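# Latch the marked end of the ivory rocker switch

## Task

Push the marked side of the ivory rocker switch down until it latches and stays down, with the switch still lying flat on the table. At the end, no part of either arm (a camera cable counts as the arm) may be touching the switch. Any drink can, parts box or small stack bin must still be upright.

## Robot and tools

Robot: two arms, left_arm and right_arm, each with six joints and a two-finger gripper. In every row and every per-arm list the joint order is waist, shoulder, elbow, wrist pitch, wrist yaw, wrist roll. Nominal ranges in rad: waist -2.618 to 3.054, shoulder 0.000 to 3.142, elbow 0.000 to 3.142, wrist pitch -1.571 to 1.571, wrist yaw -1.571 to 1.571, wrist roll -2.094 to 2.094. A real end may sit up to 0.059 rad either side of these.

Frame: all hand positions, orientations and velocities use the scene frame. Its origin is at table-top height, halfway between the two arms' nominal bases; +z is up, +x points out over the table, and left_arm sits on the +y side (arm names do not match image left and right). Printed hand poses can be a few cm off, more at long reach. The gripper's fingers point along its own +z and open along its y; end_effector_position is the point between the pads, roughly 1 cm short of the fingertips.

execute_actions(actions, cameras): actions is a list of actions; each action is a table of 1 to 15 rows, each row one control step of 1/30 s, and an action always lasts 15 steps (0.5 s), the last row repeating if the table is shorter. Every row holds 14 numbers in [-1, 1], covering both arms even if one is idle: left_arm's six joint values then its opening, then right_arm's six joint values then its opening. Joint values are offsets, not poses: they count from the Joint targets the arm had when that action began, not from the previous row, so sending the same offset in a new action moves the joint further. Scale: 1.0 equals 2.224 rad for waist, shoulder and elbow, and 8.485 rad for the three wrist joints. The opening is absolute: +1 fully open, -1 closed; 0 is a real half-open command, so to leave a gripper alone resend its present value. An action that would push a joint more than 0.059 rad beyond its range is rejected for both arms. An empty actions list just reports state and images. cameras selects images: omitted, null or ["all"] gives all, [] gives none; names are cam_head_left and cam_head_right (896x504 each).

move(target, speed, blend, opening_speed, blocking, cameras): target is one 14-number row as above, or a list of up to 15 rows; every row is an offset from the same current Joint targets, not from the previous row. All joints travel together, so the hand follows a curve, and nothing steers around obstacles. speed is the peak rate in rad/s of the joint with the longest way to go, 0.01 to 12.57, default 0.5; one value or one per target. blend (rad) rounds corners of a list. opening_speed (0.2 or more, per second on the -1..+1 scale) ramps finger commands. blocking=false returns after about 0.5 s while the move continues. The result adds a move: line: done, off_target (resting more than 0.035 rad from target), moving, held, or fault, plus limits=held if steps were withheld. done says nothing about contact. Faster moves, and targets set further past a contact, strike or press harder.

wait(seconds 0 to 10) lets time pass with commands held. stop brakes a running move. zoom_image(camera, region [x0, y0, x1, y1] in pixels, at most 504 by 504) enlarges part of the latest image of cam_head_left or cam_head_right. finished_scene(scene) closes the current scene, given its number; it cannot be reversed, so call it only when the switch is latched and the arms are clear.

Results: end_effector_position (m) and end_effector_quat_wxyz per arm; Joint positions and Joint velocities per arm (rad, rad/s, then finger gap in m, 0.094 when fully open); Joint targets, the base for your next offsets; Tool commands; grip_measured on the opening scale; Joint torques (include gravity, offsets and noise; the first three per arm wrap at ±28 N m); step readings of joint angles after actions. "joint sent to its limit" means a joint hit its end; "joint command not followed" means the clearance check altered that arm's targets. Each step a joint's target can lead its measured angle by at most 0.339 rad (first three joints) or 2.2 rad (wrists), and targets that would move the hand over 200 mm from where it is are scaled back, so big motions may need several actions.

Camera calibration lines give K, distortion and T_world_to_cam in the scene frame; real cameras may be off by a couple of degrees and millimetres.

What to avoid: knocking anything off the table or toppling the can, box or bin; fast strikes on the switch (press it gently and only as far as needed); clashing or squeezing the two arms together; leaving an arm pushing on something or straining toward an unreachable pose, which heats motors (MOTOR HOT at 75 °C, an OVER-TEMPERATURE FAULT folds the arm away at 90 °C). To release a push, command targets back past the arm's current Joint positions. Lift away after pressing so nothing touches the switch at the end.

Each tool is called by a JSON object that holds its "fn" and its "kwargs", one argument or row to a line.

## Session

{"fn": "execute_actions", "kwargs": {
  "actions": []
}}

Scene clock: 0.00 s.
left_arm: end_effector_position=(+0.4364, +0.2538, +0.1116) grip_measured=+1.000 end_effector_quat_wxyz=(+0.579, +0.028, +0.810, -0.084) | right_arm: end_effector_position=(+0.3944, -0.2769, +0.0830) grip_measured=+1.000 end_effector_quat_wxyz=(+0.563, +0.034, +0.826, +0.021)
Joint positions: left_arm=[0.065 1.514 0.411 0.774 0.215 -0.036 0.094] | right_arm=[-0.117 1.567 0.353 0.835 -0.132 0.026 0.094]
Joint velocities: within noise
Joint torques (N m): no reading
Heat: left arm: 25 °C; right arm: 28 °C.
Joint targets: left_arm=[0.065 1.504 0.421 0.784 0.216 -0.036] | right_arm=[-0.117 1.560 0.360 0.835 -0.133 0.026]
Tool commands: left_gripper/opening=+1.0 right_gripper/opening=+1.0

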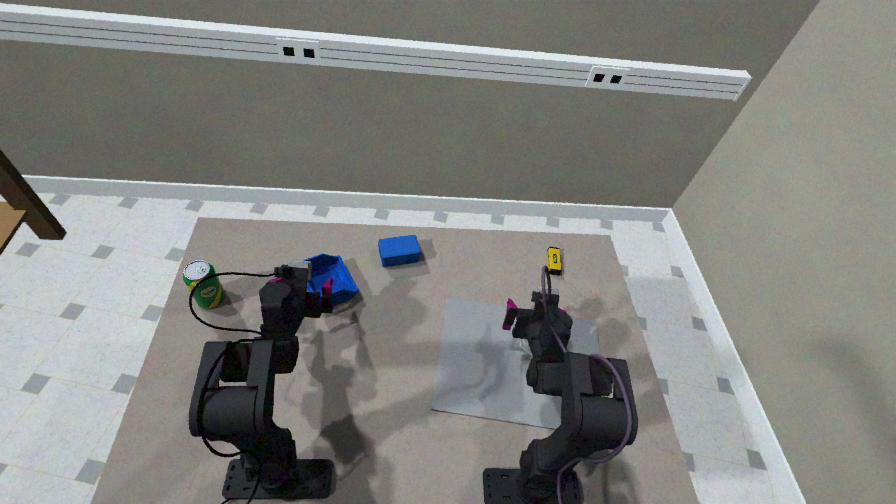

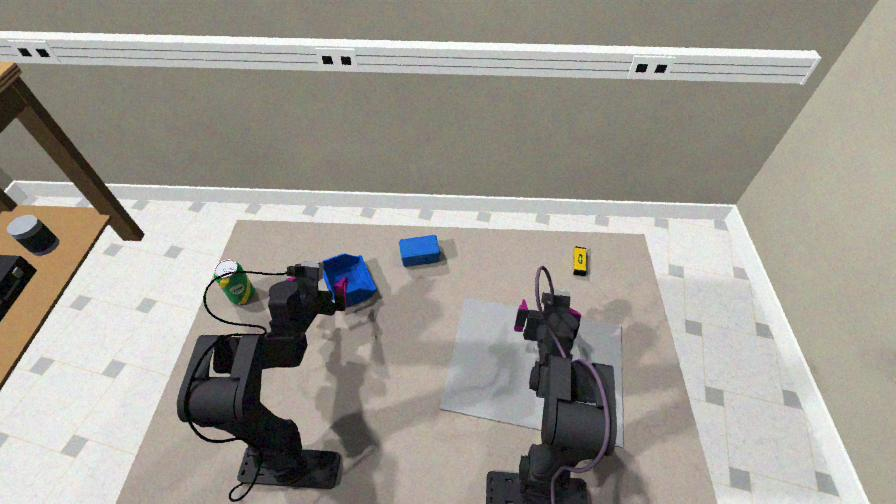

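{"fn": "move", "kwargs": {
  "target": [0, 0, 0, 0, 0, 0, 1, -0.36, -0.15, 0.2, -0.13, 0.0157, -0.0031, -1],
  "speed": 4
}}

Scene clock: 2.23 s.
left_arm: end_effector_position=(+0.4364, +0.2538, +0.1116) grip_measured=+1.000 end_effector_quat_wxyz=(+0.579, +0.028, +0.810, -0.084) | right_arm: end_effector_position=(+0.2199, -0.5372, +0.1402) grip_measured=-0.997 end_effector_quat_wxyz=(+0.360, +0.417, +0.816, -0.178)
Joint positions: left_arm=[0.065 1.514 0.411 0.774 0.215 -0.036 0.094] | right_arm=[-0.915 1.248 0.766 -0.263 -0.009 0.004 0]
Joint velocities: within noise
Joint torques (N m): left_arm=[-0.02 -5.33 7.27 2.23 0.06 -0.03] | right_arm=[-0.29 -4.88 10.96 1.69 0.09 -0.06]
Heat: left arm: 25 °C; right arm: 29 °C.
Joint targets: left_arm=[0.065 1.504 0.421 0.784 0.216 -0.036] | right_arm=[-0.918 1.226 0.805 -0.268 0.000 -0.001]
move: off_target (right_arm); right_arm: the elbow is farthest, 0.039 rad from its target

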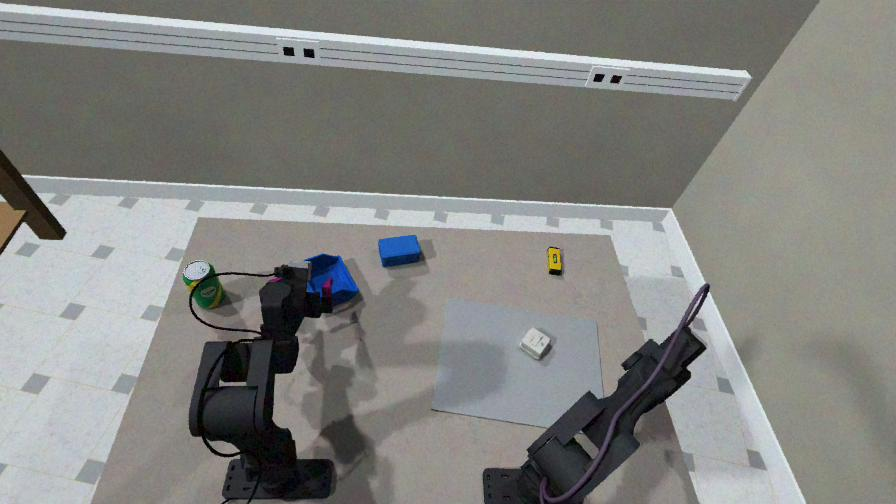

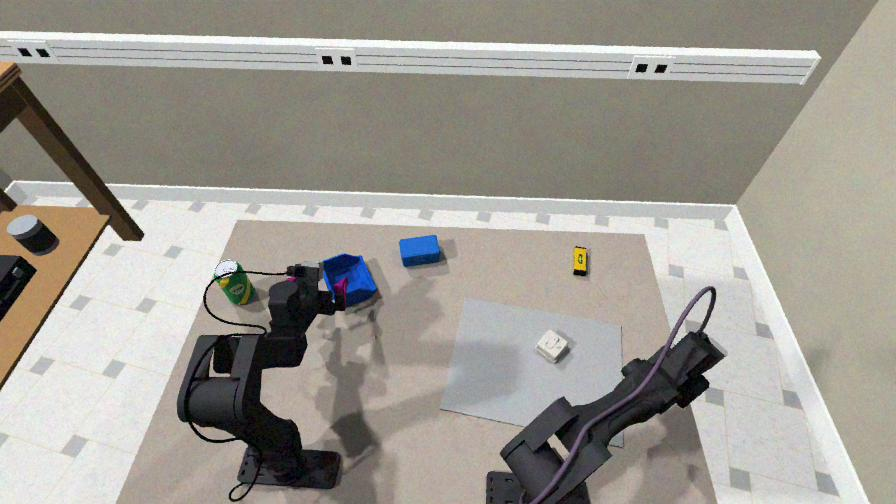

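{"fn": "zoom_image", "kwargs": {
  "camera": "cam_head_left",
  "region": [511, 322, 561, 366]
}}

Scaled by 10.080 from the camera's 896x504 image, which has a finer 1280x720 frame.

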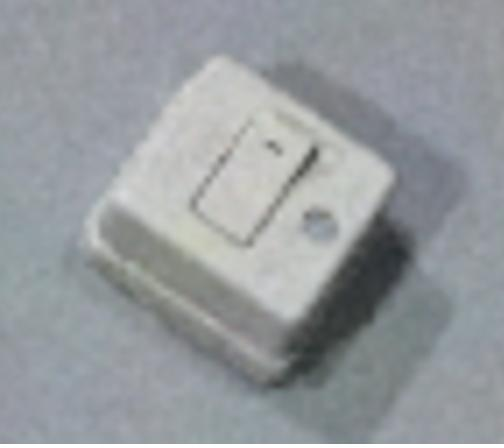

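{"fn": "move", "kwargs": {
  "target": [
    [0, 0, 0, 0, 0, 0, 1, 0.3419, 0.2747, 0.2657, -0.1016, 0, 0, -1],
    [0, 0, 0, 0, 0, 0, 1, 0.3419, 0.3084, 0.1920, -0.0735, 0, 0, -1],
    [0, 0, 0, 0, 0, 0, 1, 0.3419, 0.2747, 0.2657, -0.1016, 0, 0, -1]
  ],
  "speed": [4, 0.5, 2]
}}

{"fn": "zoom_image", "kwargs": {
  "camera": "cam_head_left",
  "region": [511, 322, 561, 366]
}}

Scene clock: 6.93 s.
left_arm: end_effector_position=(+0.4364, +0.2538, +0.1116) grip_measured=+1.000 end_effector_quat_wxyz=(+0.579, +0.028, +0.810, -0.084) | right_arm: end_effector_position=(+0.3275, -0.3028, +0.0563) grip_measured=-0.997 end_effector_quat_wxyz=(-0.027, +0.092, +0.995, +0.002)
Joint positions: left_arm=[0.065 1.514 0.411 0.774 0.215 -0.036 0.094] | right_arm=[-0.153 1.872 1.366 -1.118 0.001 0.002 0]
Joint velocities: within noise
Joint torques (N m): left_arm=[-0.1 -5.3 7.35 2.21 0.11 -0.02] | right_arm=[-0.4 -10.1 8.8 0.04 -0.01 -0.04]
Heat: left arm: 26 °C; right arm: 29 °C.
Joint targets: left_arm=[0.065 1.504 0.421 0.784 0.216 -0.036] | right_arm=[-0.157 1.838 1.396 -1.130 0.000 0.000]
move: done

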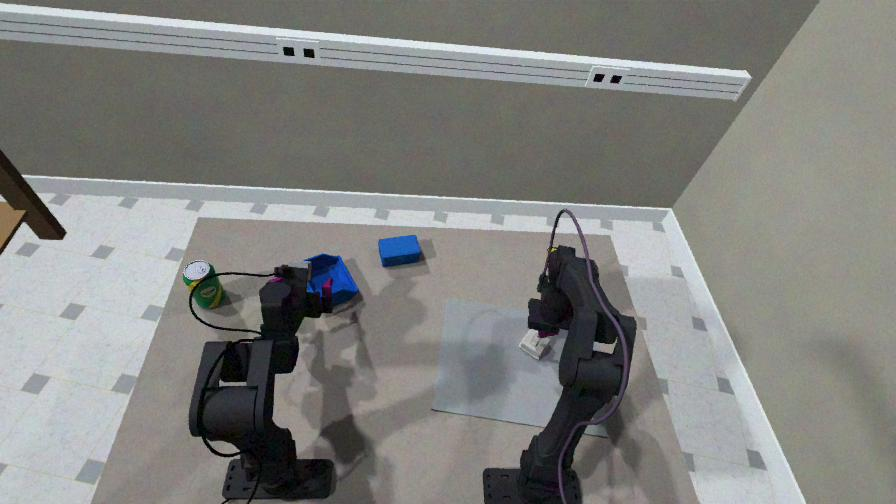

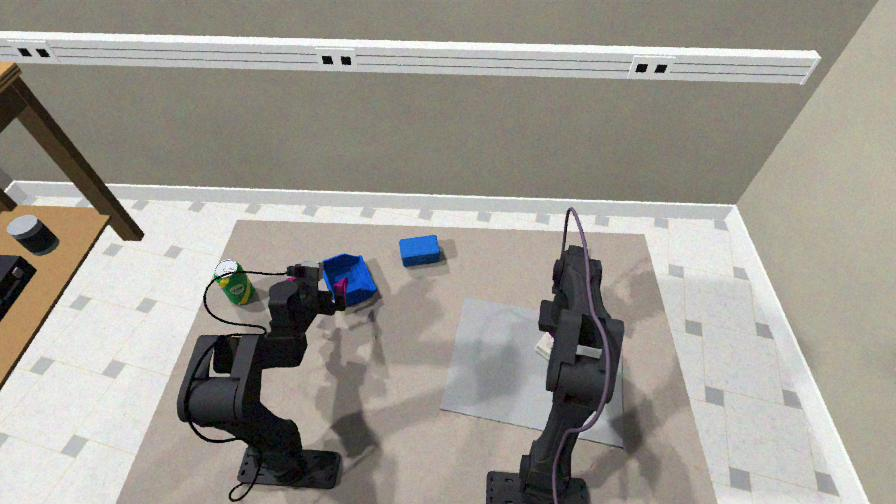

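Scaled by 10.080 from the camera's 896x504 image, which has a finer 1280x720 frame.

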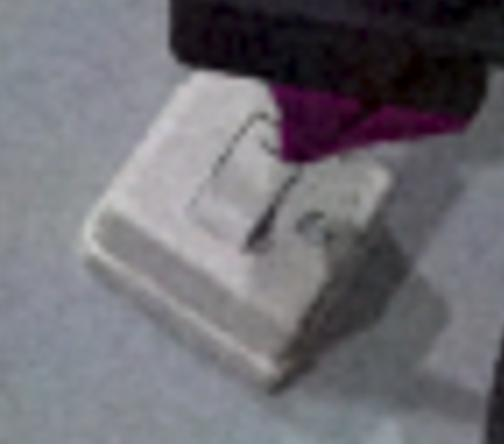

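{"fn": "finished_scene", "kwargs": {
  "scene": 2
}}

The scene is finished: the task was done.


## Next scene

The same job, from a new start.

{"fn": "execute_actions", "kwargs": {
  "actions": []
}}

Scene clock: 0.00 s.
left_arm: end_effector_position=(+0.4252, +0.2846, +0.1121) grip_measured=+1.000 end_effector_quat_wxyz=(+0.604, -0.041, +0.796, +0.012) | right_arm: end_effector_position=(+0.4148, -0.2792, +0.1161) grip_measured=+1.000 end_effector_quat_wxyz=(+0.622, +0.064, +0.779, -0.053)
Joint positions: left_arm=[0.015 1.501 0.327 0.9 -0.072 -0.052 0.094] | right_arm=[-0.001 1.617 0.385 1.006 0.133 0.026 0.094]
Joint velocities: within noise
Joint torques (N m): no reading
Heat: left arm: 24 °C; right arm: 27 °C.
Joint targets: left_arm=[0.015 1.492 0.336 0.909 -0.072 -0.052] | right_arm=[-0.001 1.609 0.393 1.009 0.134 0.026]
Tool commands: left_gripper/opening=+1.0 right_gripper/opening=+1.0

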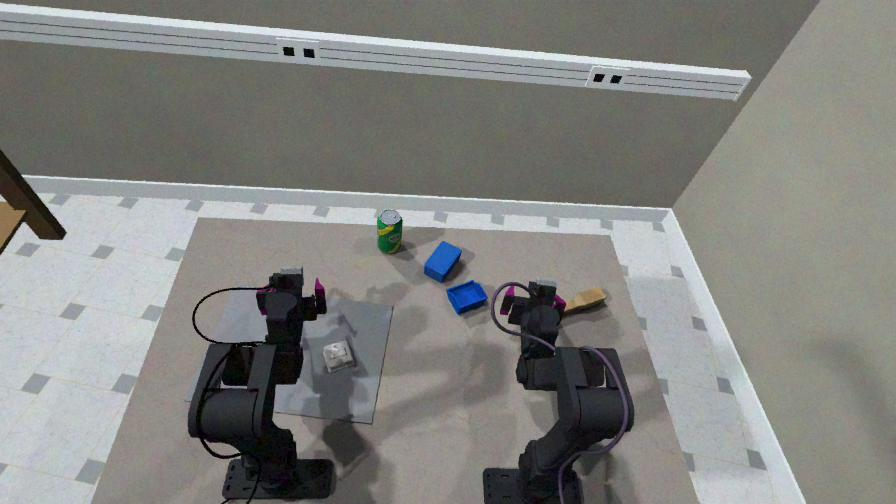

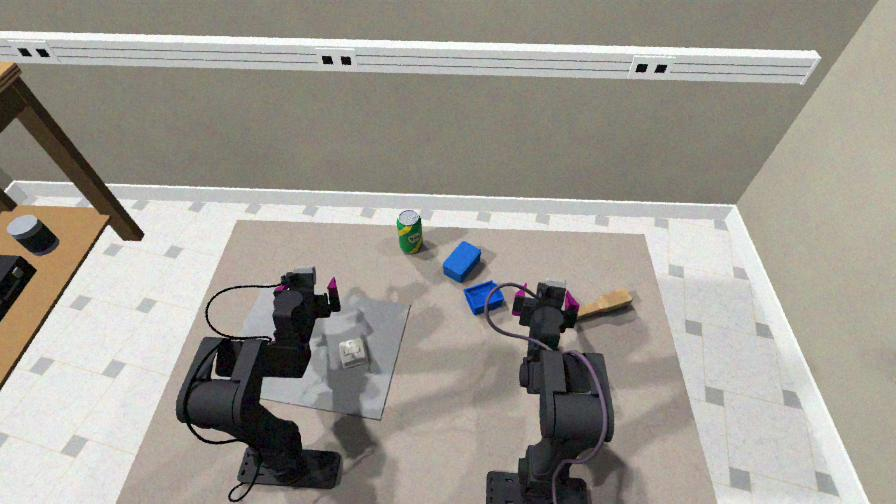

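{"fn": "zoom_image", "kwargs": {
  "camera": "cam_head_left",
  "region": [314, 333, 364, 377]
}}

{"fn": "zoom_image", "kwargs": {
  "camera": "cam_head_right",
  "region": [327, 330, 377, 374]
}}

Scaled by 10.080 from the camera's 896x504 image, which has a finer 1280x720 frame.

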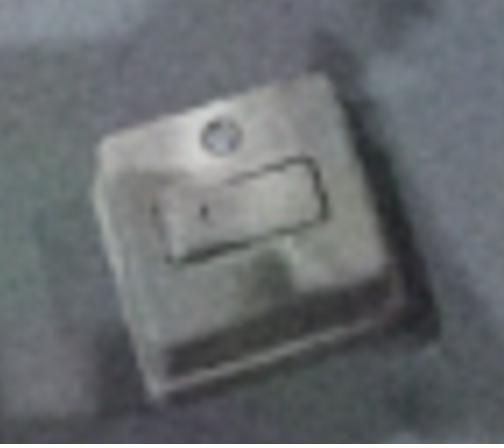

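Scaled by 10.080 from the camera's 896x504 image, which has a finer 1280x720 frame.

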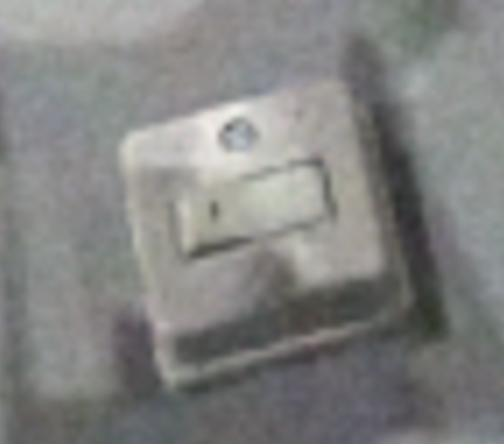

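{"fn": "move", "kwargs": {
  "target": [
    [-0.07, -0.09, 0.2, -0.13, 0.0085, 0.0061, -1, 0, 0, 0, 0, 0, 0, 1],
    [-0.1406, 0.0337, 0.3386, -0.2358, 0.0085, 0.0061, -1, 0, 0, 0, 0, 0, 0, 1],
    [-0.1406, 0.0751, 0.2608, -0.2047, 0.0085, 0.0061, -1, 0, 0, 0, 0, 0, 0, 1],
    [-0.1406, 0.0337, 0.3386, -0.2358, 0.0085, 0.0061, -1, 0, 0, 0, 0, 0, 0, 1]
  ],
  "speed": [4, 4, 0.5, 2],
  "blend": [0.3, 0, 0, 0]
}}

{"fn": "zoom_image", "kwargs": {
  "camera": "cam_head_right",
  "region": [327, 330, 377, 374]
}}

Scene clock: 6.17 s.
left_arm: end_effector_position=(+0.2816, +0.1952, +0.0631) grip_measured=-0.995 end_effector_quat_wxyz=(-0.019, +0.149, +0.989, +0.007) | right_arm: end_effector_position=(+0.4145, -0.2793, +0.1151) grip_measured=+1.000 end_effector_quat_wxyz=(+0.620, +0.064, +0.780, -0.054)
Joint positions: left_arm=[-0.293 1.595 1.069 -1.084 -0.008 -0.011 0] | right_arm=[-0.001 1.617 0.385 1.002 0.134 0.026 0.094]
Joint velocities: within noise
Joint torques (N m): left_arm=[-0.47 -8.06 8.54 0.39 0.12 0.12] | right_arm=[0.01 -5.33 5.97 2.15 0.02 -0.03]
Heat: left arm: 24 °C; right arm: 28 °C.
Joint targets: left_arm=[-0.298 1.567 1.089 -1.091 0.000 -0.001] | right_arm=[-0.001 1.609 0.393 1.009 0.134 0.026]
move: done

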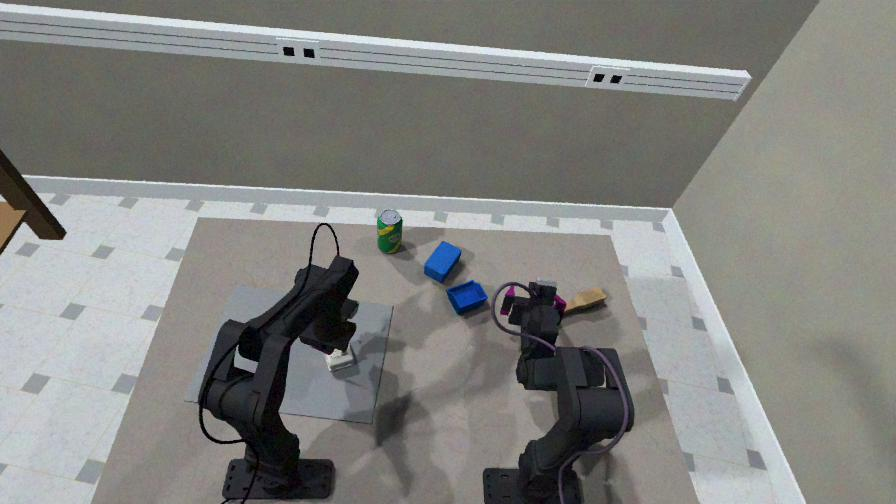

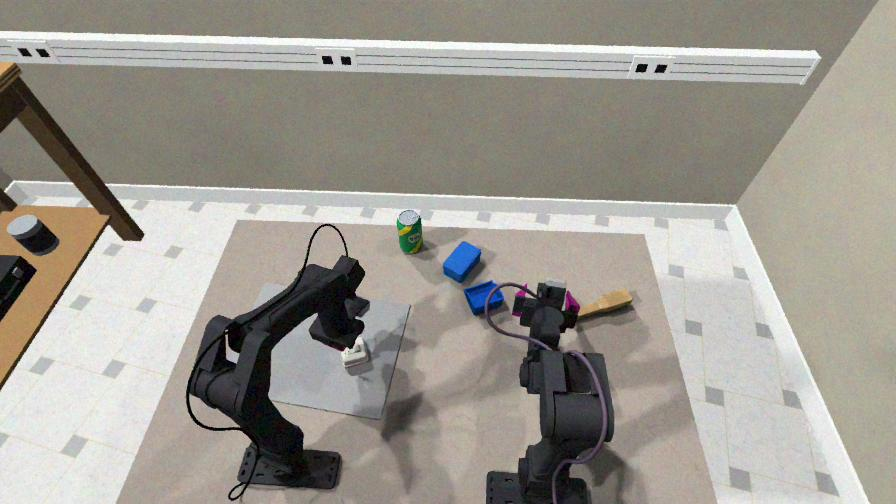

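Scaled by 10.080 from the camera's 896x504 image, which has a finer 1280x720 frame.

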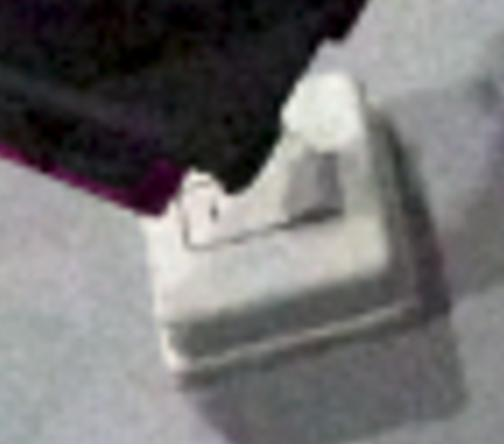

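{"fn": "finished_scene", "kwargs": {
  "scene": 3
}}

The scene is finished: the task was done.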